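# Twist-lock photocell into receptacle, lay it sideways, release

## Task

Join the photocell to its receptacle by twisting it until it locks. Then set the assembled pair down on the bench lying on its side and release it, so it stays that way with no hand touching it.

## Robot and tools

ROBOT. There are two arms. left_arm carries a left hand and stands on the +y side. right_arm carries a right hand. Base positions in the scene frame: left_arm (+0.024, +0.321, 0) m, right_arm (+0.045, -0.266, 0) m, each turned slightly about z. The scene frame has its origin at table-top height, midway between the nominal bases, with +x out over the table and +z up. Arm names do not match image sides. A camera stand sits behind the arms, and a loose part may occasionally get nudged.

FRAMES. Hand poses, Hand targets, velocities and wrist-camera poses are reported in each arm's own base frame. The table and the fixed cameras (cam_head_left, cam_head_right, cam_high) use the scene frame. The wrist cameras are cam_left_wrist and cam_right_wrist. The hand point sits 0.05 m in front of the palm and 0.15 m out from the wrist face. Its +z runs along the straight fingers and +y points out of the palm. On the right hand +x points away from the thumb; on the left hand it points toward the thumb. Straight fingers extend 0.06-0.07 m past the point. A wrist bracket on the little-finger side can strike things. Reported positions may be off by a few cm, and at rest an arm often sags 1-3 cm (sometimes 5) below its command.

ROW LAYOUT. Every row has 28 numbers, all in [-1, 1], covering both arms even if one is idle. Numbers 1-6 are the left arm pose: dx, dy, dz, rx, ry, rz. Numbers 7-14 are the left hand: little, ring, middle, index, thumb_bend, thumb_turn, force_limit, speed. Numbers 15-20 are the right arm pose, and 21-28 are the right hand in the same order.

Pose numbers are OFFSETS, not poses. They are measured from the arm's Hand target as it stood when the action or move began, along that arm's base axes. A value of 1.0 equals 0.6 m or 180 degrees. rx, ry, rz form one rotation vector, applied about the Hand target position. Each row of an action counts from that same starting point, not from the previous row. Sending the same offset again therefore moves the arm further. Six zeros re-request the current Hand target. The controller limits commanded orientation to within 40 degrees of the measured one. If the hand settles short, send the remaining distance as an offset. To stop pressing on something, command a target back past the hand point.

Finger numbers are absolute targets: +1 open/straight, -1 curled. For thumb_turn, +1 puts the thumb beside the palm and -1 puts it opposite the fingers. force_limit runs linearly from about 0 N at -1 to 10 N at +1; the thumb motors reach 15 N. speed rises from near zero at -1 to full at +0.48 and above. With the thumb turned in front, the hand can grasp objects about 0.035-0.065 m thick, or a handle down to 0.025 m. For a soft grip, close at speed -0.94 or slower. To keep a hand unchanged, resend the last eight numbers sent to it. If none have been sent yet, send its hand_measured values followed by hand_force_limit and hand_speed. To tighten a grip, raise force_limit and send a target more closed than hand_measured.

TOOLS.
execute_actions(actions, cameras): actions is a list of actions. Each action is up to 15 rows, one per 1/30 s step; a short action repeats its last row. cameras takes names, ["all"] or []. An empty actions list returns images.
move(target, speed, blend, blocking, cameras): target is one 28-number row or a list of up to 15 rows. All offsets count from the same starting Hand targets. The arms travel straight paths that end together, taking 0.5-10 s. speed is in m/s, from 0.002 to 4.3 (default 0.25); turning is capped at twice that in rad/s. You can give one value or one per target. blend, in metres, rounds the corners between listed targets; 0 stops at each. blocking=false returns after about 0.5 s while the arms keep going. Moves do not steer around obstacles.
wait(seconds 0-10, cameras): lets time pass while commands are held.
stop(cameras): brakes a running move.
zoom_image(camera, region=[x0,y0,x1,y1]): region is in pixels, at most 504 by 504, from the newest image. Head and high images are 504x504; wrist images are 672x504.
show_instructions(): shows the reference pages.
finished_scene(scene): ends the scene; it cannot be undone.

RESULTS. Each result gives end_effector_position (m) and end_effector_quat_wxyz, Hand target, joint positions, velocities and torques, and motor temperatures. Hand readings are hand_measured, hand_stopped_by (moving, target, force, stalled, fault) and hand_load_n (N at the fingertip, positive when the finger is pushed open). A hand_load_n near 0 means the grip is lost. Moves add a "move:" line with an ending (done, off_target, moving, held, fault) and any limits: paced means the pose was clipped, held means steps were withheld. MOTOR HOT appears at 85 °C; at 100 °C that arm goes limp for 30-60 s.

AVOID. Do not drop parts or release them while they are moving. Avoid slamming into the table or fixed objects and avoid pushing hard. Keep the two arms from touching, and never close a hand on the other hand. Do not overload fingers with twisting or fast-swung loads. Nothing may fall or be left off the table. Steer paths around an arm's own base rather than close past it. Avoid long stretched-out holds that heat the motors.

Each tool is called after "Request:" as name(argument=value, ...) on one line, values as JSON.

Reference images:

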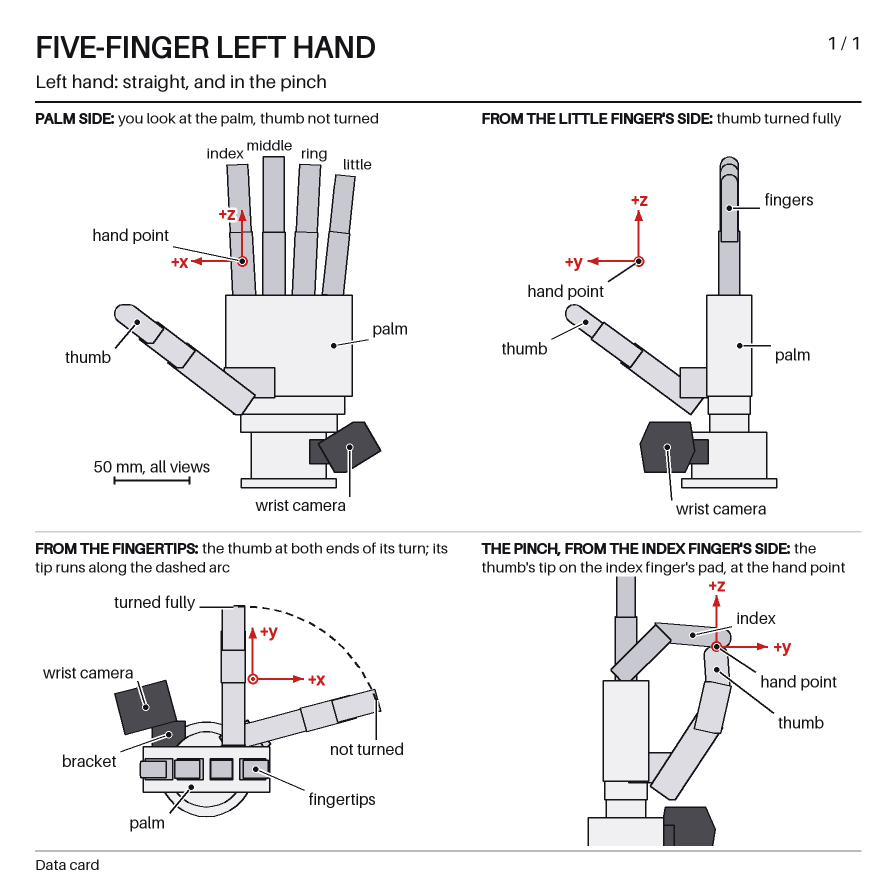

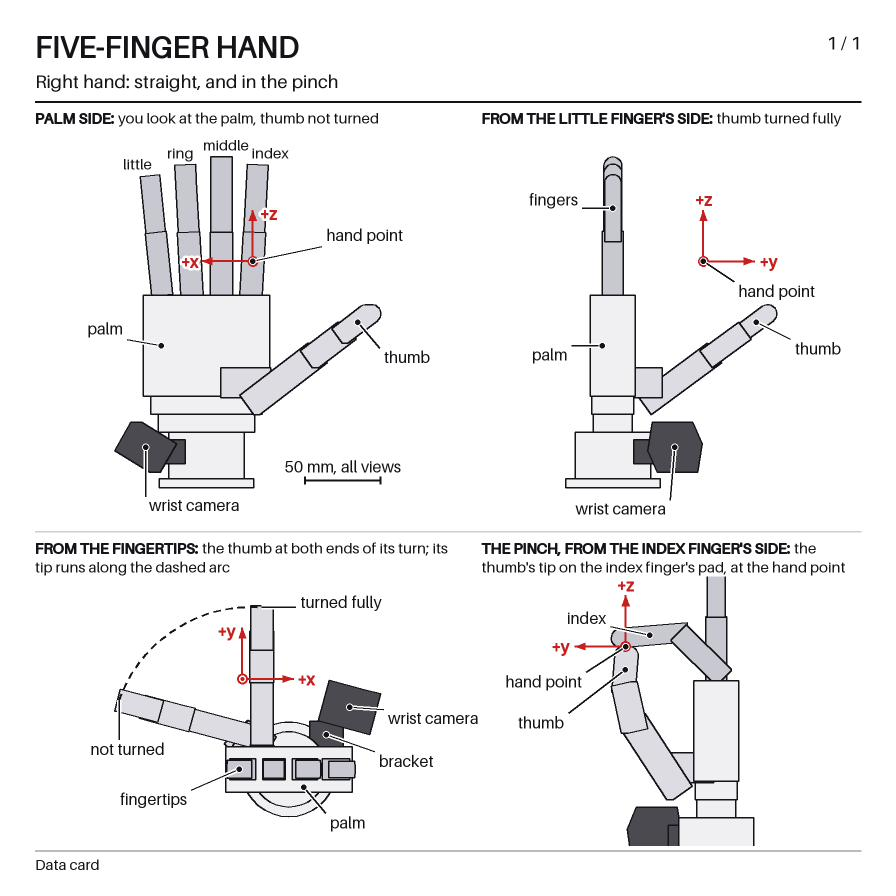

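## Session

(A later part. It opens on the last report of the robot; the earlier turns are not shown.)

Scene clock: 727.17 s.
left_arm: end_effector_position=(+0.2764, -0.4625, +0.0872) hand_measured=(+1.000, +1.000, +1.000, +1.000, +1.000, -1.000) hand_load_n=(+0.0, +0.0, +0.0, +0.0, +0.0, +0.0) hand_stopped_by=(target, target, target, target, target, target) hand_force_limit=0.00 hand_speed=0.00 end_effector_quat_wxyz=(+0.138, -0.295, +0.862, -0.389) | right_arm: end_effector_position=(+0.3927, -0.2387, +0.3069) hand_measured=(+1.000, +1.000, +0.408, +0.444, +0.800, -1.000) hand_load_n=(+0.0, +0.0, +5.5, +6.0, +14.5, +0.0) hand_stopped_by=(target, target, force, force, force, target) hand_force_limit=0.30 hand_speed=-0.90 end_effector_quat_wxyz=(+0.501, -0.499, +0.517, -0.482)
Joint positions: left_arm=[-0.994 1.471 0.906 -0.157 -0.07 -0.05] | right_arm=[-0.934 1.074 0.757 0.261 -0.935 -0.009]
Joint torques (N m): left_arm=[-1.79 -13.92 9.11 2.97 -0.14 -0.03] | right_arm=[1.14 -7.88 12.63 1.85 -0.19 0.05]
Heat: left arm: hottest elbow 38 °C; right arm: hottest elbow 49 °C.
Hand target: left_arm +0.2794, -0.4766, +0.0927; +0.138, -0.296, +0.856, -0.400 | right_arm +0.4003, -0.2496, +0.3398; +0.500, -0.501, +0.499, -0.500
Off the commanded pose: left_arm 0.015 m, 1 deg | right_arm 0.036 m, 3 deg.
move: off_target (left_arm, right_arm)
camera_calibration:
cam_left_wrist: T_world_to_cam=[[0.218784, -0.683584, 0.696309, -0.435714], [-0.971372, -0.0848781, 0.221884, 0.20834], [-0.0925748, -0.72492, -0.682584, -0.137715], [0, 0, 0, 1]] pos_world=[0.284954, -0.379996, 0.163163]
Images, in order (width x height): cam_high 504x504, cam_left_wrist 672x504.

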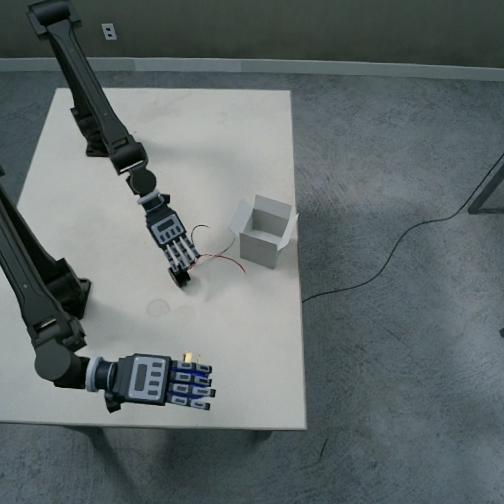

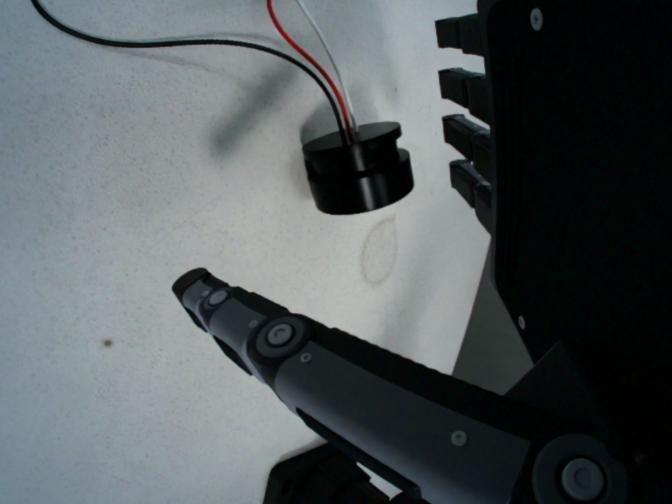

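Request:
move(target=[[0.077,-0.102,-0.078,0,0,0.008,1,1,1,1,1,-1,0,0,0,0,0,0,0,0,1,1,0.0,0.0,0.7,-1,0.3,-0.9]], speed=0.08, cameras=["cam_left_wrist","cam_high","cam_head_left","cam_head_right"])

Scene clock: 752.03 s.
left_arm: end_effector_position=(+0.3162, -0.5198, +0.0399) hand_measured=(+1.000, +1.000, +1.000, +1.000, +1.000, -1.000) hand_load_n=(+0.0, +0.0, +0.0, +0.0, +0.0, +0.0) hand_stopped_by=(target, target, target, target, target, target) hand_force_limit=0.00 hand_speed=0.00 end_effector_quat_wxyz=(+0.141, -0.303, +0.860, -0.385) | right_arm: end_effector_position=(+0.3927, -0.2387, +0.3069) hand_measured=(+1.000, +1.000, +0.408, +0.444, +0.800, -1.000) hand_load_n=(+0.0, -0.5, +5.5, +6.0, +15.0, -0.5) hand_stopped_by=(target, target, force, force, force, target) hand_force_limit=0.30 hand_speed=-0.90 end_effector_quat_wxyz=(+0.501, -0.499, +0.517, -0.482)
Joint positions: left_arm=[-0.994 1.711 1.057 -0.076 -0.085 -0.063] | right_arm=[-0.934 1.074 0.757 0.261 -0.935 -0.009]
Joint torques (N m): left_arm=[-1.26 -17.26 9.88 2.95 -0.16 -0.04] | right_arm=[1.14 -7.65 12.55 1.78 -0.2 0.01]
Heat: left arm: hottest elbow 38 °C; right arm: hottest elbow 50 °C.
Hand target: left_arm +0.3257, -0.5378, +0.0459; +0.143, -0.307, +0.852, -0.399 | right_arm +0.4003, -0.2496, +0.3398; +0.500, -0.501, +0.499, -0.500
Off the commanded pose: left_arm 0.021 m, 2 deg | right_arm 0.036 m, 3 deg.
move: off_target (left_arm, right_arm)
camera_calibration:
cam_left_wrist: T_world_to_cam=[[0.234496, -0.68344, 0.691319, -0.455248], [-0.968747, -0.105126, 0.224672, 0.241188], [-0.0808742, -0.722398, -0.686732, -0.209976], [0, 0, 0, 1]] pos_world=[0.323423, -0.437466, 0.116335]
Images, in order (width x height): cam_head_left 504x504, cam_head_right 504x504, cam_high 504x504, cam_left_wrist 672x504.

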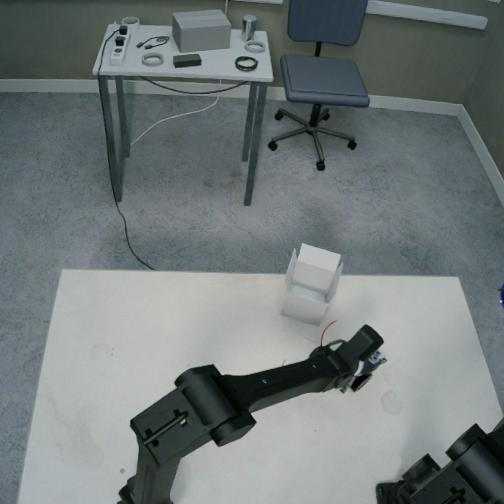

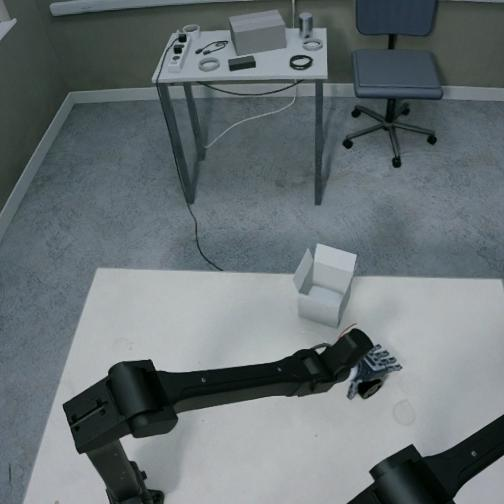

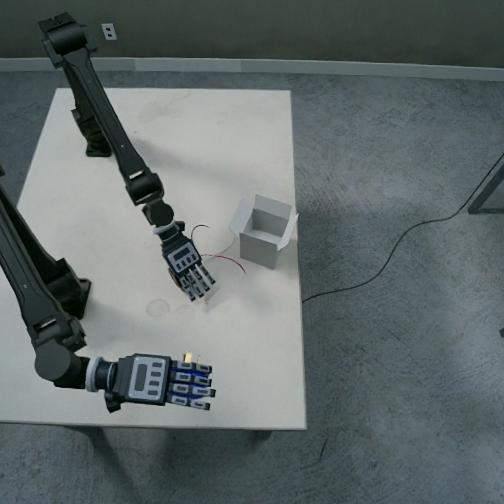

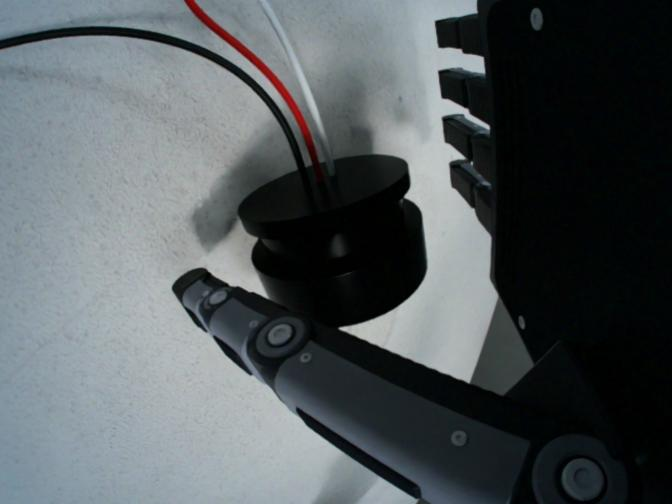

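Request:
move(target=[[0.013,-0.017,-0.003,0,0,0,1,1,1,1,1,-1,0,0,0,0,0,0,0,0,1,1,0.0,0.0,0.7,-1,0.3,-0.9]], speed=0.08, cameras=["cam_left_wrist"])

Scene clock: 782.47 s.
left_arm: end_effector_position=(+0.3239, -0.5315, +0.0408) hand_measured=(+1.000, +1.000, +1.000, +1.000, +1.000, -1.000) hand_load_n=(+0.0, +0.0, +0.0, +0.0, +0.0, +0.0) hand_stopped_by=(target, target, target, target, target, target) hand_force_limit=0.00 hand_speed=0.00 end_effector_quat_wxyz=(+0.142, -0.303, +0.858, -0.389) | right_arm: end_effector_position=(+0.3927, -0.2387, +0.3069) hand_measured=(+1.000, +1.000, +0.408, +0.444, +0.800, -1.000) hand_load_n=(+0.0, +0.0, +5.5, +6.0, +15.0, +0.0) hand_stopped_by=(target, target, force, force, force, target) hand_force_limit=0.30 hand_speed=-0.90 end_effector_quat_wxyz=(+0.501, -0.499, +0.517, -0.482)
Joint positions: left_arm=[-0.994 1.738 1.093 -0.076 -0.085 -0.063] | right_arm=[-0.934 1.074 0.757 0.261 -0.935 -0.009]
Joint torques (N m): left_arm=[-1.14 -17.55 10.02 2.66 -0.09 -0.02] | right_arm=[1.03 -8.06 12.62 1.8 -0.2 0.03]
Heat: left arm: hottest elbow 40 °C; right arm: hottest elbow 50 °C.
Hand target: left_arm +0.3334, -0.5479, +0.0441; +0.143, -0.307, +0.852, -0.399 | right_arm +0.4003, -0.2496, +0.3398; +0.500, -0.501, +0.499, -0.500
Off the commanded pose: left_arm 0.019 m, 1 deg | right_arm 0.036 m, 3 deg.
move: off_target (left_arm, right_arm)
camera_calibration:
cam_left_wrist: T_world_to_cam=[[0.231341, -0.677886, 0.69782, -0.462005], [-0.969788, -0.103607, 0.220856, 0.248505], [-0.0774166, -0.72783, -0.681374, -0.221525], [0, 0, 0, 1]] pos_world=[0.330728, -0.448672, 0.116571]
Images, in order (width x height): cam_left_wrist 672x504.

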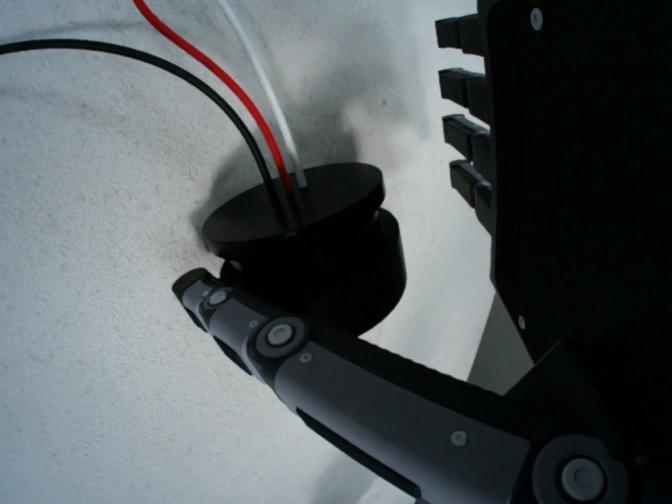

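Request:
move(target=[[0.008,0.02,-0.003,0,0,0,1,1,1,1,1,-1,0,0,0,0,0,0,0,0,1,1,0.0,0.0,0.7,-1,0.3,-0.9]], speed=0.05, cameras=["cam_left_wrist"])

Scene clock: 798.97 s.
left_arm: end_effector_position=(+0.3268, -0.5307, +0.0416) hand_measured=(+1.000, +1.000, +1.000, +1.000, +1.000, -1.000) hand_load_n=(+0.0, +0.0, +0.0, +0.0, +0.0, +0.0) hand_stopped_by=(target, target, target, target, target, target) hand_force_limit=0.00 hand_speed=0.00 end_effector_quat_wxyz=(+0.139, -0.304, +0.857, -0.391) | right_arm: end_effector_position=(+0.3927, -0.2387, +0.3069) hand_measured=(+1.000, +1.000, +0.408, +0.444, +0.800, -1.000) hand_load_n=(+0.0, +0.0, +5.0, +6.5, +14.5, -0.5) hand_stopped_by=(target, target, force, force, force, target) hand_force_limit=0.30 hand_speed=-0.90 end_effector_quat_wxyz=(+0.501, -0.499, +0.517, -0.482)
Joint positions: left_arm=[-0.986 1.738 1.093 -0.071 -0.074 -0.063] | right_arm=[-0.934 1.074 0.757 0.261 -0.935 -0.009]
Joint torques (N m): left_arm=[-0.09 -18.61 8.35 3 0.12 0.12] | right_arm=[0.73 -7.82 12.59 1.72 -0.21 0.06]
Heat: left arm: hottest elbow 38 °C; right arm: hottest elbow 50 °C.
Hand target: left_arm +0.3383, -0.5359, +0.0423; +0.143, -0.307, +0.852, -0.399 | right_arm +0.4003, -0.2496, +0.3398; +0.500, -0.501, +0.499, -0.500
Off the commanded pose: left_arm 0.013 m, 1 deg | right_arm 0.036 m, 3 deg.
move: off_target (left_arm, right_arm)
camera_calibration:
cam_left_wrist: T_world_to_cam=[[0.233822, -0.672819, 0.701884, -0.460991], [-0.968992, -0.101947, 0.225079, 0.251684], [-0.0798823, -0.732749, -0.675794, -0.22214], [0, 0, 0, 1]] pos_world=[0.333925, -0.447278, 0.116793]
Images, in order (width x height): cam_left_wrist 672x504.

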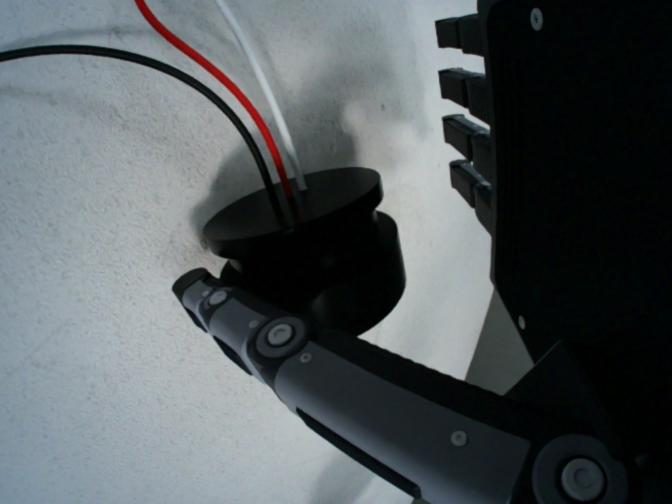

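Request:
execute_actions(actions=[[[0,0,0,0,0,0,1,1,-0.3,-0.3,0.8,-1,-0.6,-0.9,0,0,0,0,0,0,1,1,0.0,0.0,0.7,-1,0.3,-0.9]]])

Request:
wait(seconds=2.5, cameras=["cam_left_wrist"])

Scene clock: 811.30 s.
left_arm: end_effector_position=(+0.3268, -0.5309, +0.0417) hand_measured=(+1.000, +1.000, +0.172, +0.200, +0.802, -1.000) hand_load_n=(+0.0, +0.0, +2.0, +2.0, +4.0, +0.0) hand_stopped_by=(target, target, force, force, target, target) hand_force_limit=-0.60 hand_speed=-0.90 end_effector_quat_wxyz=(+0.139, -0.304, +0.857, -0.392) | right_arm: end_effector_position=(+0.3927, -0.2387, +0.3069) hand_measured=(+1.000, +1.000, +0.408, +0.444, +0.800, -1.000) hand_load_n=(+0.0, -0.5, +5.0, +6.0, +14.5, -0.5) hand_stopped_by=(target, target, force, force, force, target) hand_force_limit=0.30 hand_speed=-0.90 end_effector_quat_wxyz=(+0.501, -0.499, +0.517, -0.482)
Joint positions: left_arm=[-0.986 1.738 1.093 -0.071 -0.074 -0.063] | right_arm=[-0.934 1.074 0.757 0.261 -0.935 -0.009]
Joint torques (N m): left_arm=[-0.09 -18.61 8.36 2.99 0.11 0.12] | right_arm=[0.62 -7.47 12.71 1.88 -0.2 0.04]
Heat: left arm: hottest elbow 37 °C; right arm: hottest elbow 50 °C.
Hand target: left_arm +0.3383, -0.5359, +0.0423; +0.143, -0.307, +0.852, -0.399 | right_arm +0.4003, -0.2496, +0.3398; +0.500, -0.501, +0.499, -0.500
Off the commanded pose: left_arm 0.013 m, 1 deg | right_arm 0.036 m, 3 deg.

Scene clock: 813.80 s.
left_arm: end_effector_position=(+0.3268, -0.5309, +0.0417) hand_measured=(+1.000, +1.000, +0.172, +0.200, +0.802, -1.000) hand_load_n=(+0.0, -0.5, +2.0, +2.5, +4.0, +0.5) hand_stopped_by=(target, target, force, force, target, target) hand_force_limit=-0.60 hand_speed=-0.90 end_effector_quat_wxyz=(+0.139, -0.304, +0.857, -0.392) | right_arm: end_effector_position=(+0.3927, -0.2387, +0.3069) hand_measured=(+1.000, +1.000, +0.408, +0.444, +0.800, -1.000) hand_load_n=(+0.0, +0.0, +5.0, +6.0, +14.5, -0.5) hand_stopped_by=(target, target, force, force, force, target) hand_force_limit=0.30 hand_speed=-0.90 end_effector_quat_wxyz=(+0.501, -0.499, +0.517, -0.482)
Joint positions: left_arm=[-0.986 1.738 1.093 -0.071 -0.074 -0.063] | right_arm=[-0.934 1.074 0.757 0.261 -0.935 -0.009]
Joint torques (N m): left_arm=[-0.03 -18.55 8.35 2.96 0.12 0.11] | right_arm=[0.79 -7.88 12.7 1.89 -0.21 0.05]
Motor temperatures (°C): left_arm=[25 31 37 25 23 24] | right_arm=[26 30 51 28 25 23]
Heat: left arm: hottest elbow 37 °C; right arm: hottest elbow 51 °C.
Hand target: left_arm +0.3383, -0.5359, +0.0423; +0.143, -0.307, +0.852, -0.399 | right_arm +0.4003, -0.2496, +0.3398; +0.500, -0.501, +0.499, -0.500
Off the commanded pose: left_arm 0.013 m, 1 deg | right_arm 0.036 m, 3 deg.
wait: 2.50 s; at rest by 0.17 s
camera_calibration:
cam_left_wrist: T_world_to_cam=[[0.23346, -0.67231, 0.702492, -0.460784], [-0.969079, -0.101515, 0.224902, 0.251915], [-0.0798908, -0.733276, -0.675221, -0.222512], [0, 0, 0, 1]] pos_world=[0.333924, -0.447379, 0.116796]
Images, in order (width x height): cam_left_wrist 672x504.

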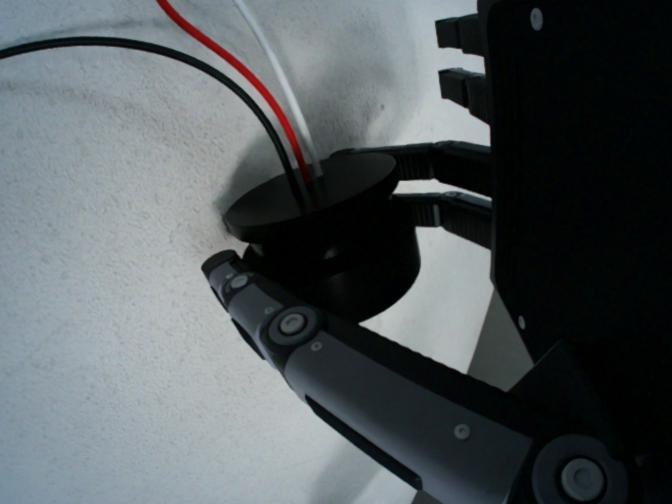

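Request:
execute_actions(actions=[[[0,0,0,0,0,0,1,1,-0.5,-0.5,0.65,-1,0.2,-0.9,0,0,0,0,0,0,1,1,0.0,0.0,0.7,-1,0.3,-0.9]]])

Request:
move(target=[[0,0,0.2,0,0,0,1,1,-0.5,-0.5,0.65,-1,0.2,-0.9,0,0,0,0,0,0,1,1,0.0,0.0,0.7,-1,0.3,-0.9]], speed=0.12, cameras=["all"])

Scene clock: 825.73 s.
left_arm: end_effector_position=(+0.3268, -0.5309, +0.0417) hand_measured=(+1.000, +1.000, +0.148, +0.184, +0.798, -1.000) hand_load_n=(+0.0, +0.0, +7.5, +4.0, +12.0, +2.0) hand_stopped_by=(target, target, force, force, force, target) hand_force_limit=0.20 hand_speed=-0.90 end_effector_quat_wxyz=(+0.139, -0.304, +0.857, -0.392) | right_arm: end_effector_position=(+0.3927, -0.2387, +0.3069) hand_measured=(+1.000, +1.000, +0.408, +0.444, +0.800, -1.000) hand_load_n=(+0.0, +0.0, +5.5, +6.0, +14.5, -0.5) hand_stopped_by=(target, target, force, force, force, target) hand_force_limit=0.30 hand_speed=-0.90 end_effector_quat_wxyz=(+0.501, -0.499, +0.517, -0.482)
Joint positions: left_arm=[-0.986 1.738 1.093 -0.071 -0.074 -0.063] | right_arm=[-0.934 1.074 0.757 0.261 -0.935 -0.009]
Joint torques (N m): left_arm=[-0.09 -18.43 8.35 2.97 0.11 0.12] | right_arm=[0.97 -7.59 12.59 1.7 -0.18 0.06]
Heat: left arm: hottest elbow 37 °C; right arm: hottest elbow 51 °C.
Hand target: left_arm +0.3383, -0.5359, +0.0423; +0.143, -0.307, +0.852, -0.399 | right_arm +0.4003, -0.2496, +0.3398; +0.500, -0.501, +0.499, -0.500
Off the commanded pose: left_arm 0.013 m, 1 deg | right_arm 0.036 m, 3 deg.

Scene clock: 827.40 s.
left_arm: end_effector_position=(+0.3230, -0.5252, +0.1279) hand_measured=(+1.000, +1.000, +0.148, +0.184, +0.798, -1.000) hand_load_n=(+0.0, +0.0, +7.5, +4.0, +11.5, +2.0) hand_stopped_by=(target, target, force, force, force, target) hand_force_limit=0.20 hand_speed=-0.90 end_effector_quat_wxyz=(+0.135, -0.306, +0.865, -0.373) | right_arm: end_effector_position=(+0.3927, -0.2387, +0.3069) hand_measured=(+1.000, +1.000, +0.408, +0.444, +0.800, -1.000) hand_load_n=(+0.0, +0.0, +5.0, +6.0, +14.5, +0.0) hand_stopped_by=(target, target, force, force, force, target) hand_force_limit=0.30 hand_speed=-0.90 end_effector_quat_wxyz=(+0.501, -0.499, +0.517, -0.482)
Joint positions: left_arm=[-0.986 1.62 1.218 -0.355 -0.074 -0.063] | right_arm=[-0.934 1.074 0.757 0.261 -0.935 -0.009]
Joint torques (N m): left_arm=[-0.09 -21.01 11.51 1.91 0.1 0.11] | right_arm=[0.91 -7.94 12.63 1.8 -0.2 0.06]
Heat: left arm: hottest elbow 37 °C; right arm: hottest elbow 51 °C.
Hand target: left_arm +0.3382, -0.5360, +0.1622; +0.142, -0.307, +0.852, -0.399 | right_arm +0.4003, -0.2496, +0.3398; +0.500, -0.501, +0.499, -0.500
Off the commanded pose: left_arm 0.039 m, 3 deg | right_arm 0.036 m, 3 deg.
move: off_target (left_arm, right_arm)
camera_calibration:
cam_left_wrist: T_world_to_cam=[[0.249407, -0.696351, 0.672972, -0.53059], [-0.963641, -0.109659, 0.243661, 0.221003], [-0.0958761, -0.709274, -0.698382, -0.13973], [0, 0, 0, 1]] pos_world=[0.331903, -0.444348, 0.205637]
cam_right_wrist: T_world_to_cam=[[-0.0371144, -0.190456, -0.980994, 0.270341], [-0.481017, 0.863868, -0.149517, 0.448181], [0.875926, 0.466325, -0.123674, -0.0818765], [0, 0, 0, 1]] pos_world=[0.297334, -0.2975, 0.322087]

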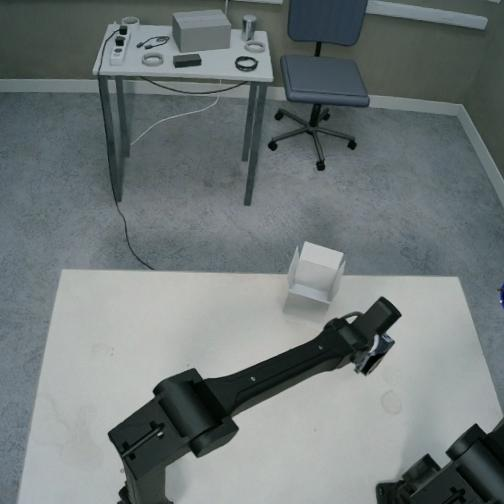

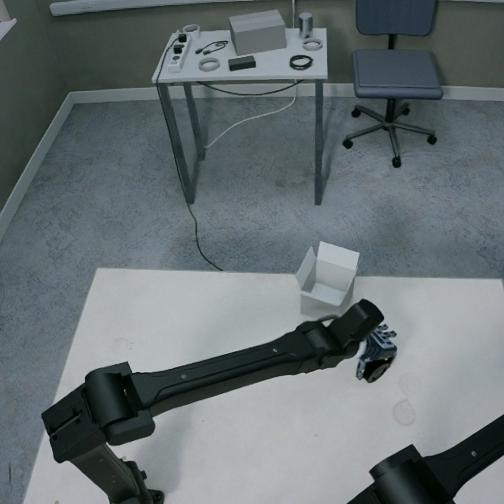

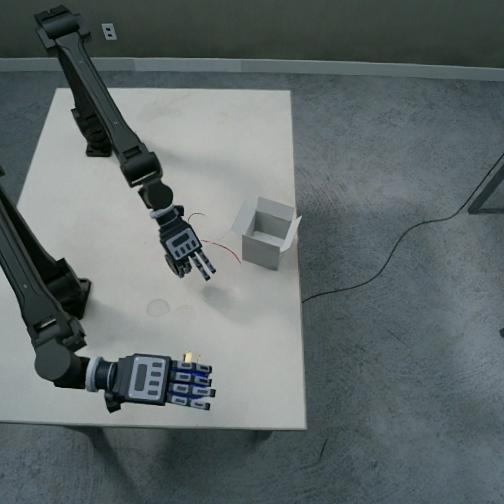

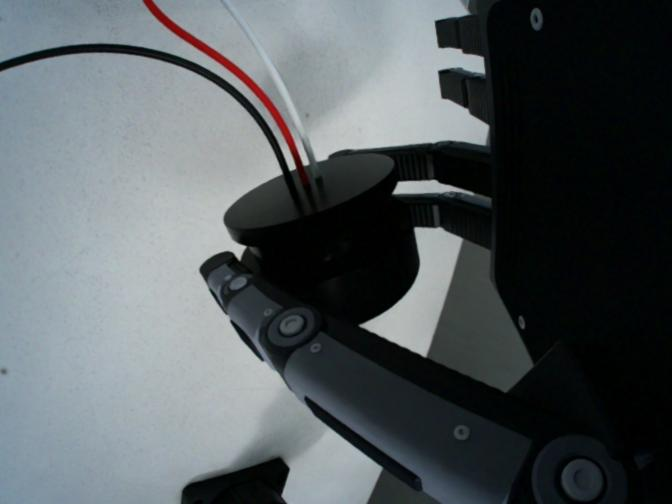

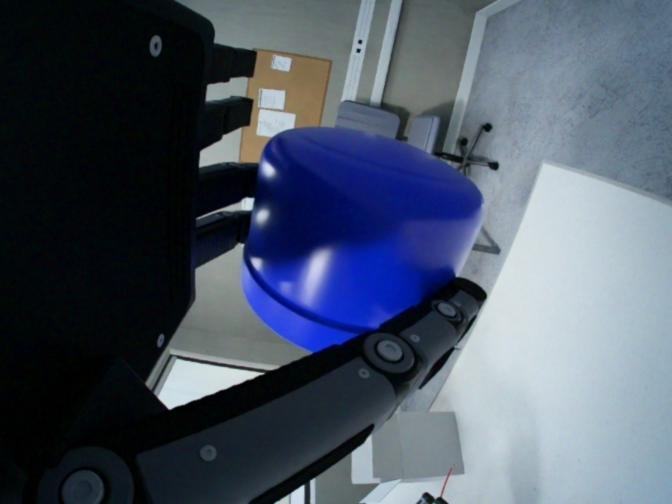

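Request:
zoom_image(camera="cam_head_right", region=[340, 330, 420, 400])

Request:
zoom_image(camera="cam_high", region=[150, 230, 230, 300])

Scaled by 6.300 from the camera's 504x504 image, which has a finer 720x720 frame.

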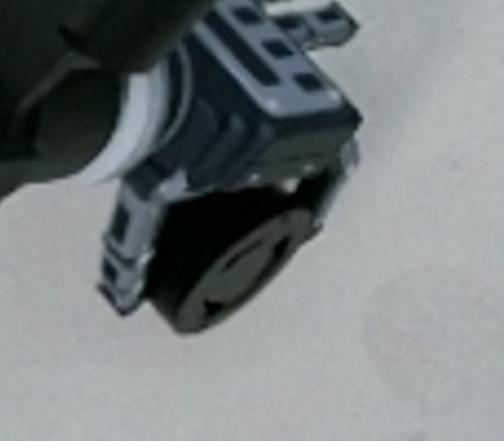

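Scaled by 6.300 from the camera's 504x504 image, which has a finer 720x720 frame.

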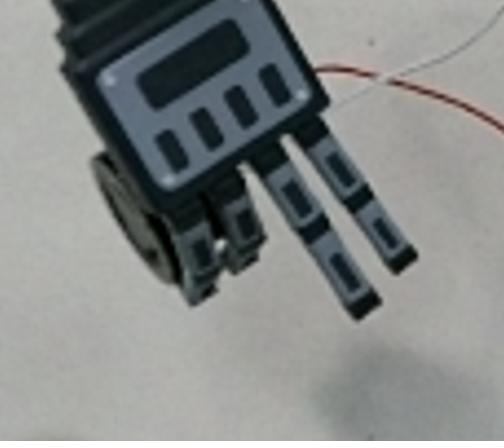

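Request:
move(target=[[0.037,0.393,0.363,-0.451,0.238,0.197,1,1,-0.5,-0.5,0.65,-1,0.2,-0.9,0.033,0.367,0.1,0.5,0,0,1,1,0.0,0.0,0.7,-1,0.3,-0.9]], speed=0.2, cameras=["all"])

Scene clock: 880.93 s.
left_arm: end_effector_position=(+0.3602, -0.3065, +0.3636) hand_measured=(+1.000, +1.000, +0.148, +0.184, +0.798, -1.000) hand_load_n=(+0.0, +0.0, +8.0, +3.5, +12.0, +1.0) hand_stopped_by=(target, target, force, force, force, target) hand_force_limit=0.20 hand_speed=-0.90 end_effector_quat_wxyz=(+0.268, +0.664, -0.283, +0.638) | right_arm: end_effector_position=(+0.4231, -0.0336, +0.3912) hand_measured=(+1.000, +1.000, +0.408, +0.444, +0.800, -1.000) hand_load_n=(+0.0, +0.0, +6.0, +6.5, +14.0, -1.5) hand_stopped_by=(target, target, force, force, force, target) hand_force_limit=0.30 hand_speed=-0.90 end_effector_quat_wxyz=(+0.702, -0.001, +0.712, -0.005)
Joint positions: left_arm=[-0.433 0.971 0.606 0.319 0.367 -1.549] | right_arm=[-0.385 0.774 0.566 0.192 -0.38 1.556]
Joint torques (N m): left_arm=[-0.21 -8.88 8.44 3.62 -0.08 -0.17] | right_arm=[2.14 -5.83 8.54 2.14 0.14 0.15]
Heat: left arm: hottest elbow 39 °C; right arm: hottest elbow 51 °C.
Hand target: left_arm +0.3604, -0.3002, +0.3800; +0.271, +0.653, -0.271, +0.653 | right_arm +0.4201, -0.0293, +0.3999; +0.708, +0.000, +0.706, +0.000
Off the commanded pose: left_arm 0.018 m, 3 deg | right_arm 0.010 m, 1 deg.
move: off_target (left_arm)
camera_calibration:
cam_left_wrist: T_world_to_cam=[[0.734477, 0.632726, 0.245361, -0.158142], [-0.488755, 0.242359, 0.838082, -0.0559308], [0.470811, -0.735473, 0.487255, -0.459681], [0, 0, 0, 1]] pos_world=[0.305238, -0.224467, 0.309658]
cam_right_wrist: T_world_to_cam=[[-0.0029577, 0.97219, -0.234174, 0.125786], [-0.46081, 0.206505, 0.863139, -0.128435], [0.887494, 0.110463, 0.447384, -0.433983], [0, 0, 0, 1]] pos_world=[0.326346, -0.0478265, 0.33447]

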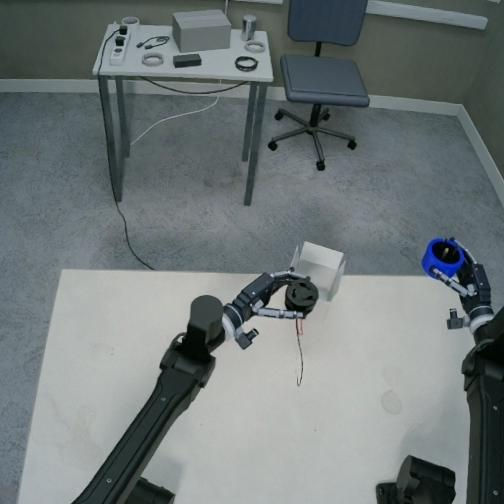

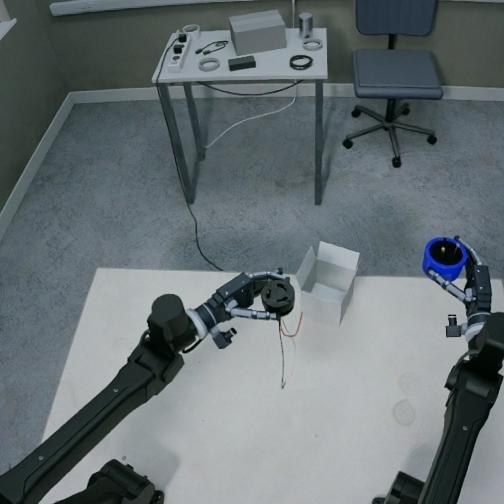

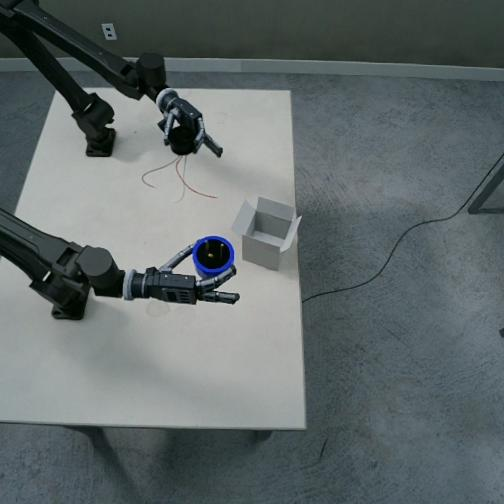

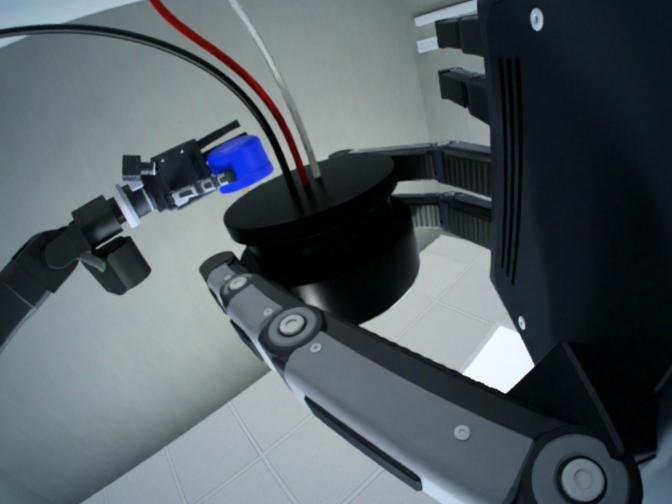

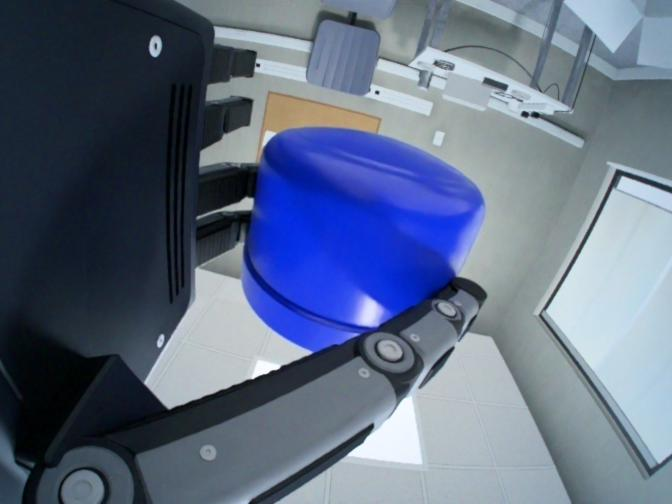

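Excellent views. Zoom in.

Request:
zoom_image(camera="cam_head_left", region=[270, 260, 340, 330])

Request:
zoom_image(camera="cam_head_right", region=[240, 260, 310, 330])

Request:
zoom_image(camera="cam_head_left", region=[405, 220, 485, 300])

Request:
zoom_image(camera="cam_head_right", region=[405, 220, 485, 300])

Request:
zoom_image(camera="cam_high", region=[170, 215, 250, 295])

Request:
zoom_image(camera="cam_high", region=[145, 95, 225, 175])

Scaled by 7.200 from the camera's 504x504 image, which has a finer 720x720 frame.

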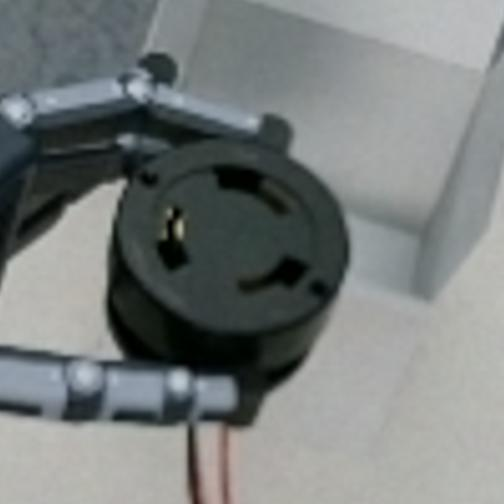

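Scaled by 7.200 from the camera's 504x504 image, which has a finer 720x720 frame.

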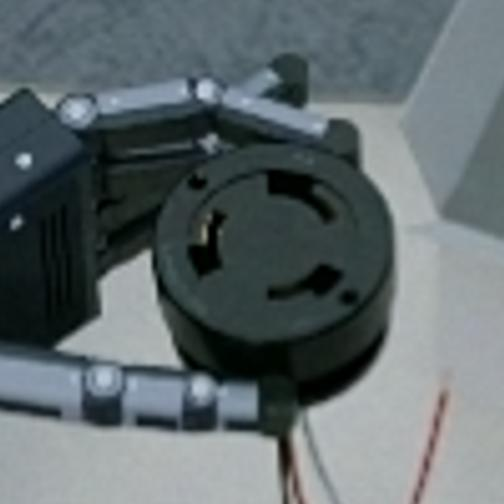

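Scaled by 6.300 from the camera's 504x504 image, which has a finer 720x720 frame.

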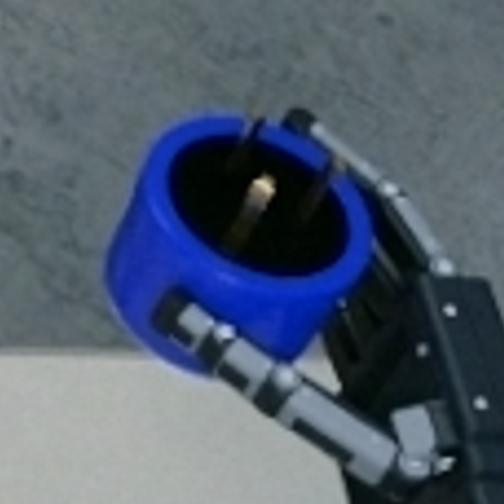

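Scaled by 6.300 from the camera's 504x504 image, which has a finer 720x720 frame.

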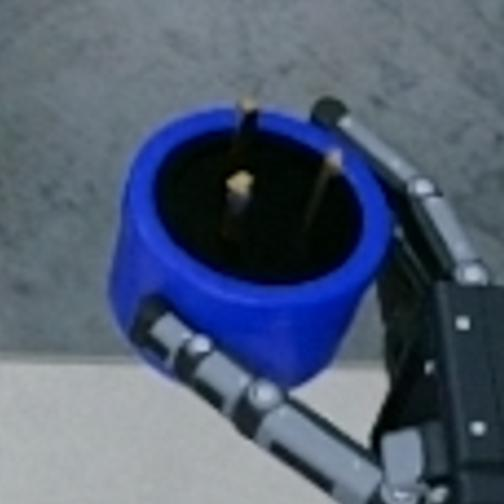

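Scaled by 6.300 from the camera's 504x504 image, which has a finer 720x720 frame.

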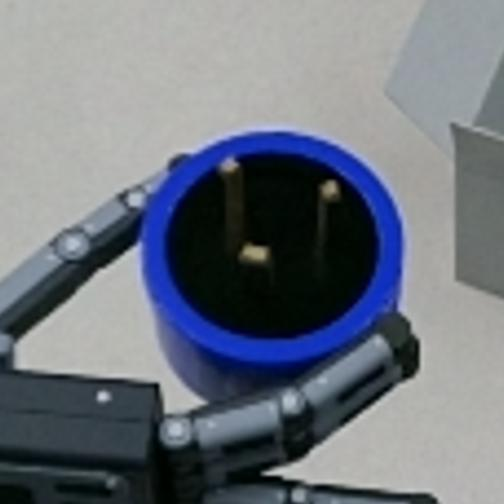

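Scaled by 6.300 from the camera's 504x504 image, which has a finer 720x720 frame.

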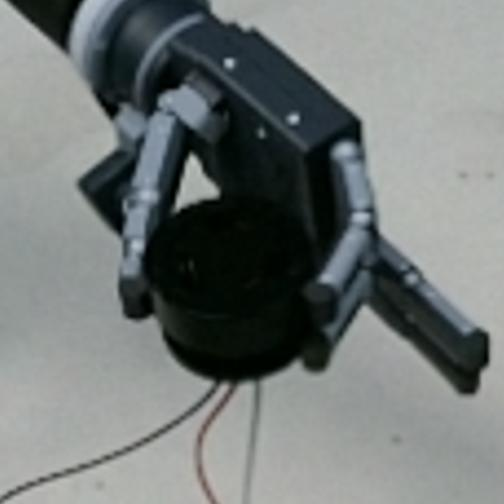

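Request:
zoom_image(camera="cam_high", region=[190, 230, 240, 280])

Request:
zoom_image(camera="cam_head_right", region=[420, 230, 470, 280])

Request:
zoom_image(camera="cam_head_right", region=[255, 270, 305, 320])

Request:
zoom_image(camera="cam_head_left", region=[278, 270, 328, 320])

Scaled by 10.080 from the camera's 504x504 image, which has a finer 720x720 frame.

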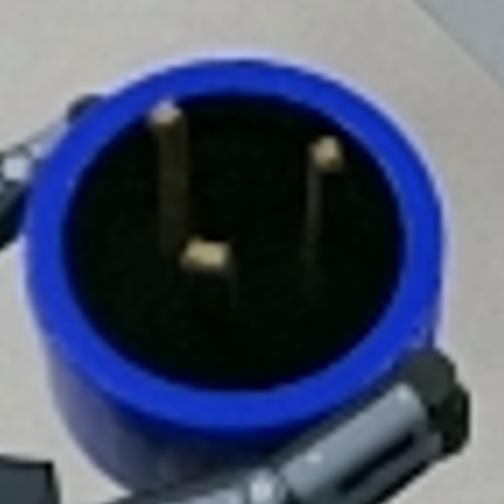

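Scaled by 10.080 from the camera's 504x504 image, which has a finer 720x720 frame.

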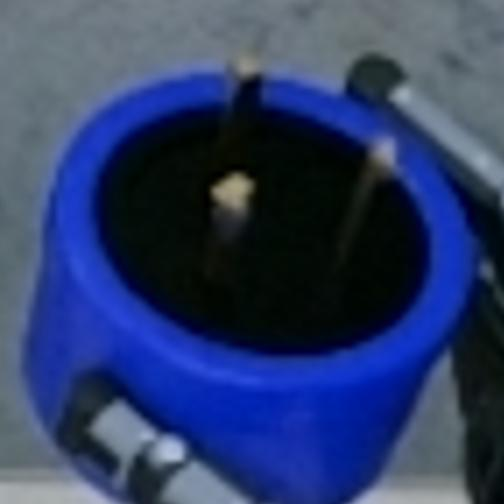

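Scaled by 10.080 from the camera's 504x504 image, which has a finer 720x720 frame.

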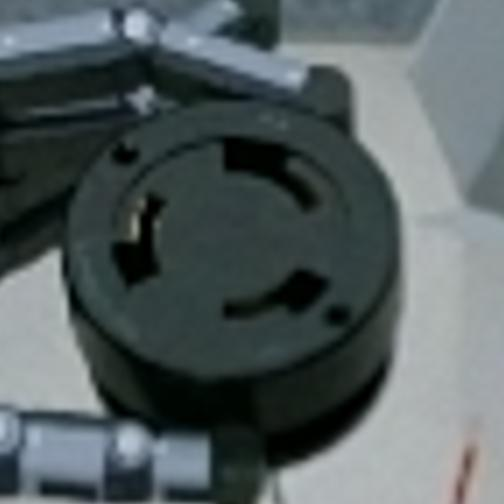

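Scaled by 10.080 from the camera's 504x504 image, which has a finer 720x720 frame.

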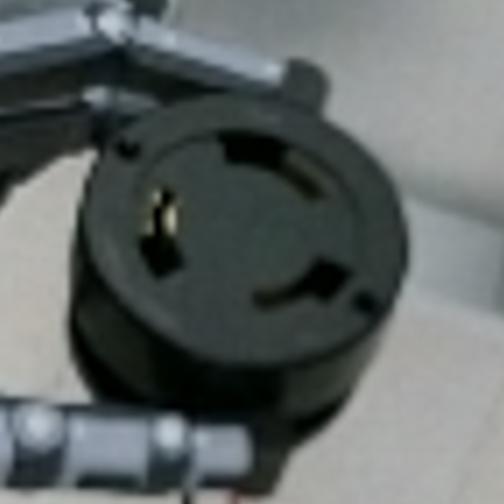

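Request:
move(target=[[-0.05,0.1,0.30,0,-0.167,0,1,1,-0.5,-0.5,0.65,-1,0.2,-0.9,-0.083,0.22,0.28,0,-0.167,0,1,1,0.0,0.0,0.7,-1,0.3,-0.9]], speed=0.2, cameras=["all"])

Scene clock: 1056.03 s.
left_arm: end_effector_position=(+0.3341, -0.2448, +0.5240) hand_measured=(+1.000, +1.000, +0.148, +0.184, +0.798, -1.000) hand_load_n=(+0.0, +0.0, +7.5, +3.5, +12.0, +1.5) hand_stopped_by=(target, target, force, force, force, target) hand_force_limit=0.20 hand_speed=-0.90 end_effector_quat_wxyz=(+0.204, +0.493, -0.333, +0.778) | right_arm: end_effector_position=(+0.3777, +0.1006, +0.5187) hand_measured=(+1.000, +1.000, +0.408, +0.444, +0.800, -1.000) hand_load_n=(+0.0, +0.0, +5.5, +6.0, +14.5, -1.0) hand_stopped_by=(target, target, force, force, force, target) hand_force_limit=0.30 hand_speed=-0.90 end_effector_quat_wxyz=(+0.844, -0.006, +0.537, -0.006)
Joint positions: left_arm=[-0.233 0.843 0.775 0.428 0.587 -1.438] | right_arm=[0.183 0.686 0.568 0.562 0.163 1.476]
Joint torques (N m): left_arm=[-0.15 -5.71 12.48 3.15 -0.08 0.08] | right_arm=[2.02 -2.37 13.29 3.03 0.1 -0.02]
Motor temperatures (°C): left_arm=[24 28 37 25 23 24] | right_arm=[25 29 45 28 24 23]
Heat: left arm: hottest elbow 37 °C; right arm: hottest elbow 45 °C.
Hand target: left_arm +0.3304, -0.2402, +0.5600; +0.191, +0.462, -0.332, +0.800 | right_arm +0.3703, +0.1027, +0.5677; +0.867, +0.000, +0.499, +0.000
Off the commanded pose: left_arm 0.036 m, 5 deg | right_arm 0.050 m, 5 deg.
move: off_target (left_arm, right_arm)
camera_calibration:
cam_left_wrist: T_world_to_cam=[[0.55032, 0.637633, 0.539046, -0.308529], [-0.813216, 0.262971, 0.519159, 0.0624614], [0.189279, -0.724065, 0.663252, -0.475573], [0, 0, 0, 1]] pos_world=[0.310601, -0.164042, 0.449309]
cam_right_wrist: T_world_to_cam=[[0.0956094, 0.970159, -0.222823, -0.0179773], [-0.792343, 0.209671, 0.572914, -0.0117242], [0.602537, 0.121777, 0.788746, -0.536208], [0, 0, 0, 1]] pos_world=[0.315514, 0.0851966, 0.425643]

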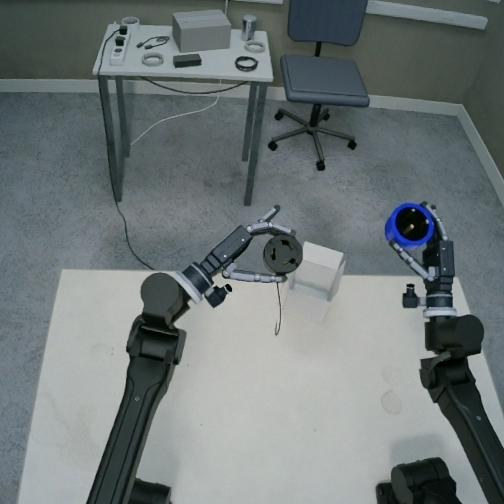

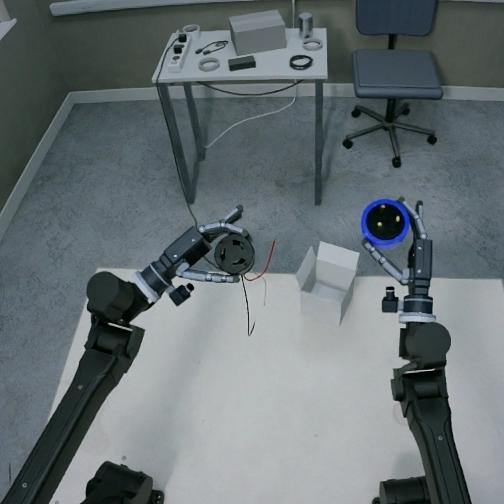

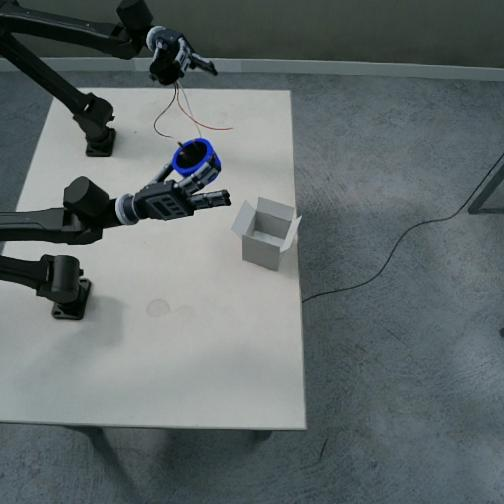

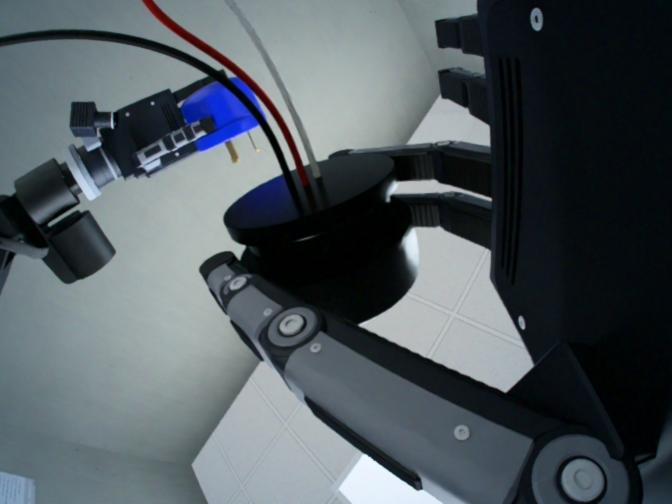

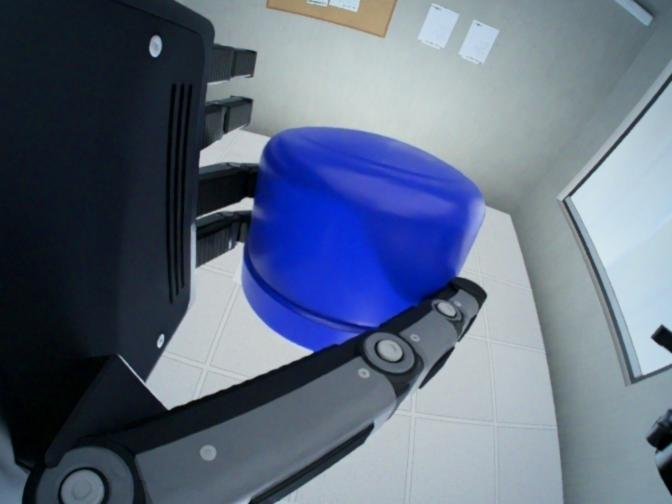

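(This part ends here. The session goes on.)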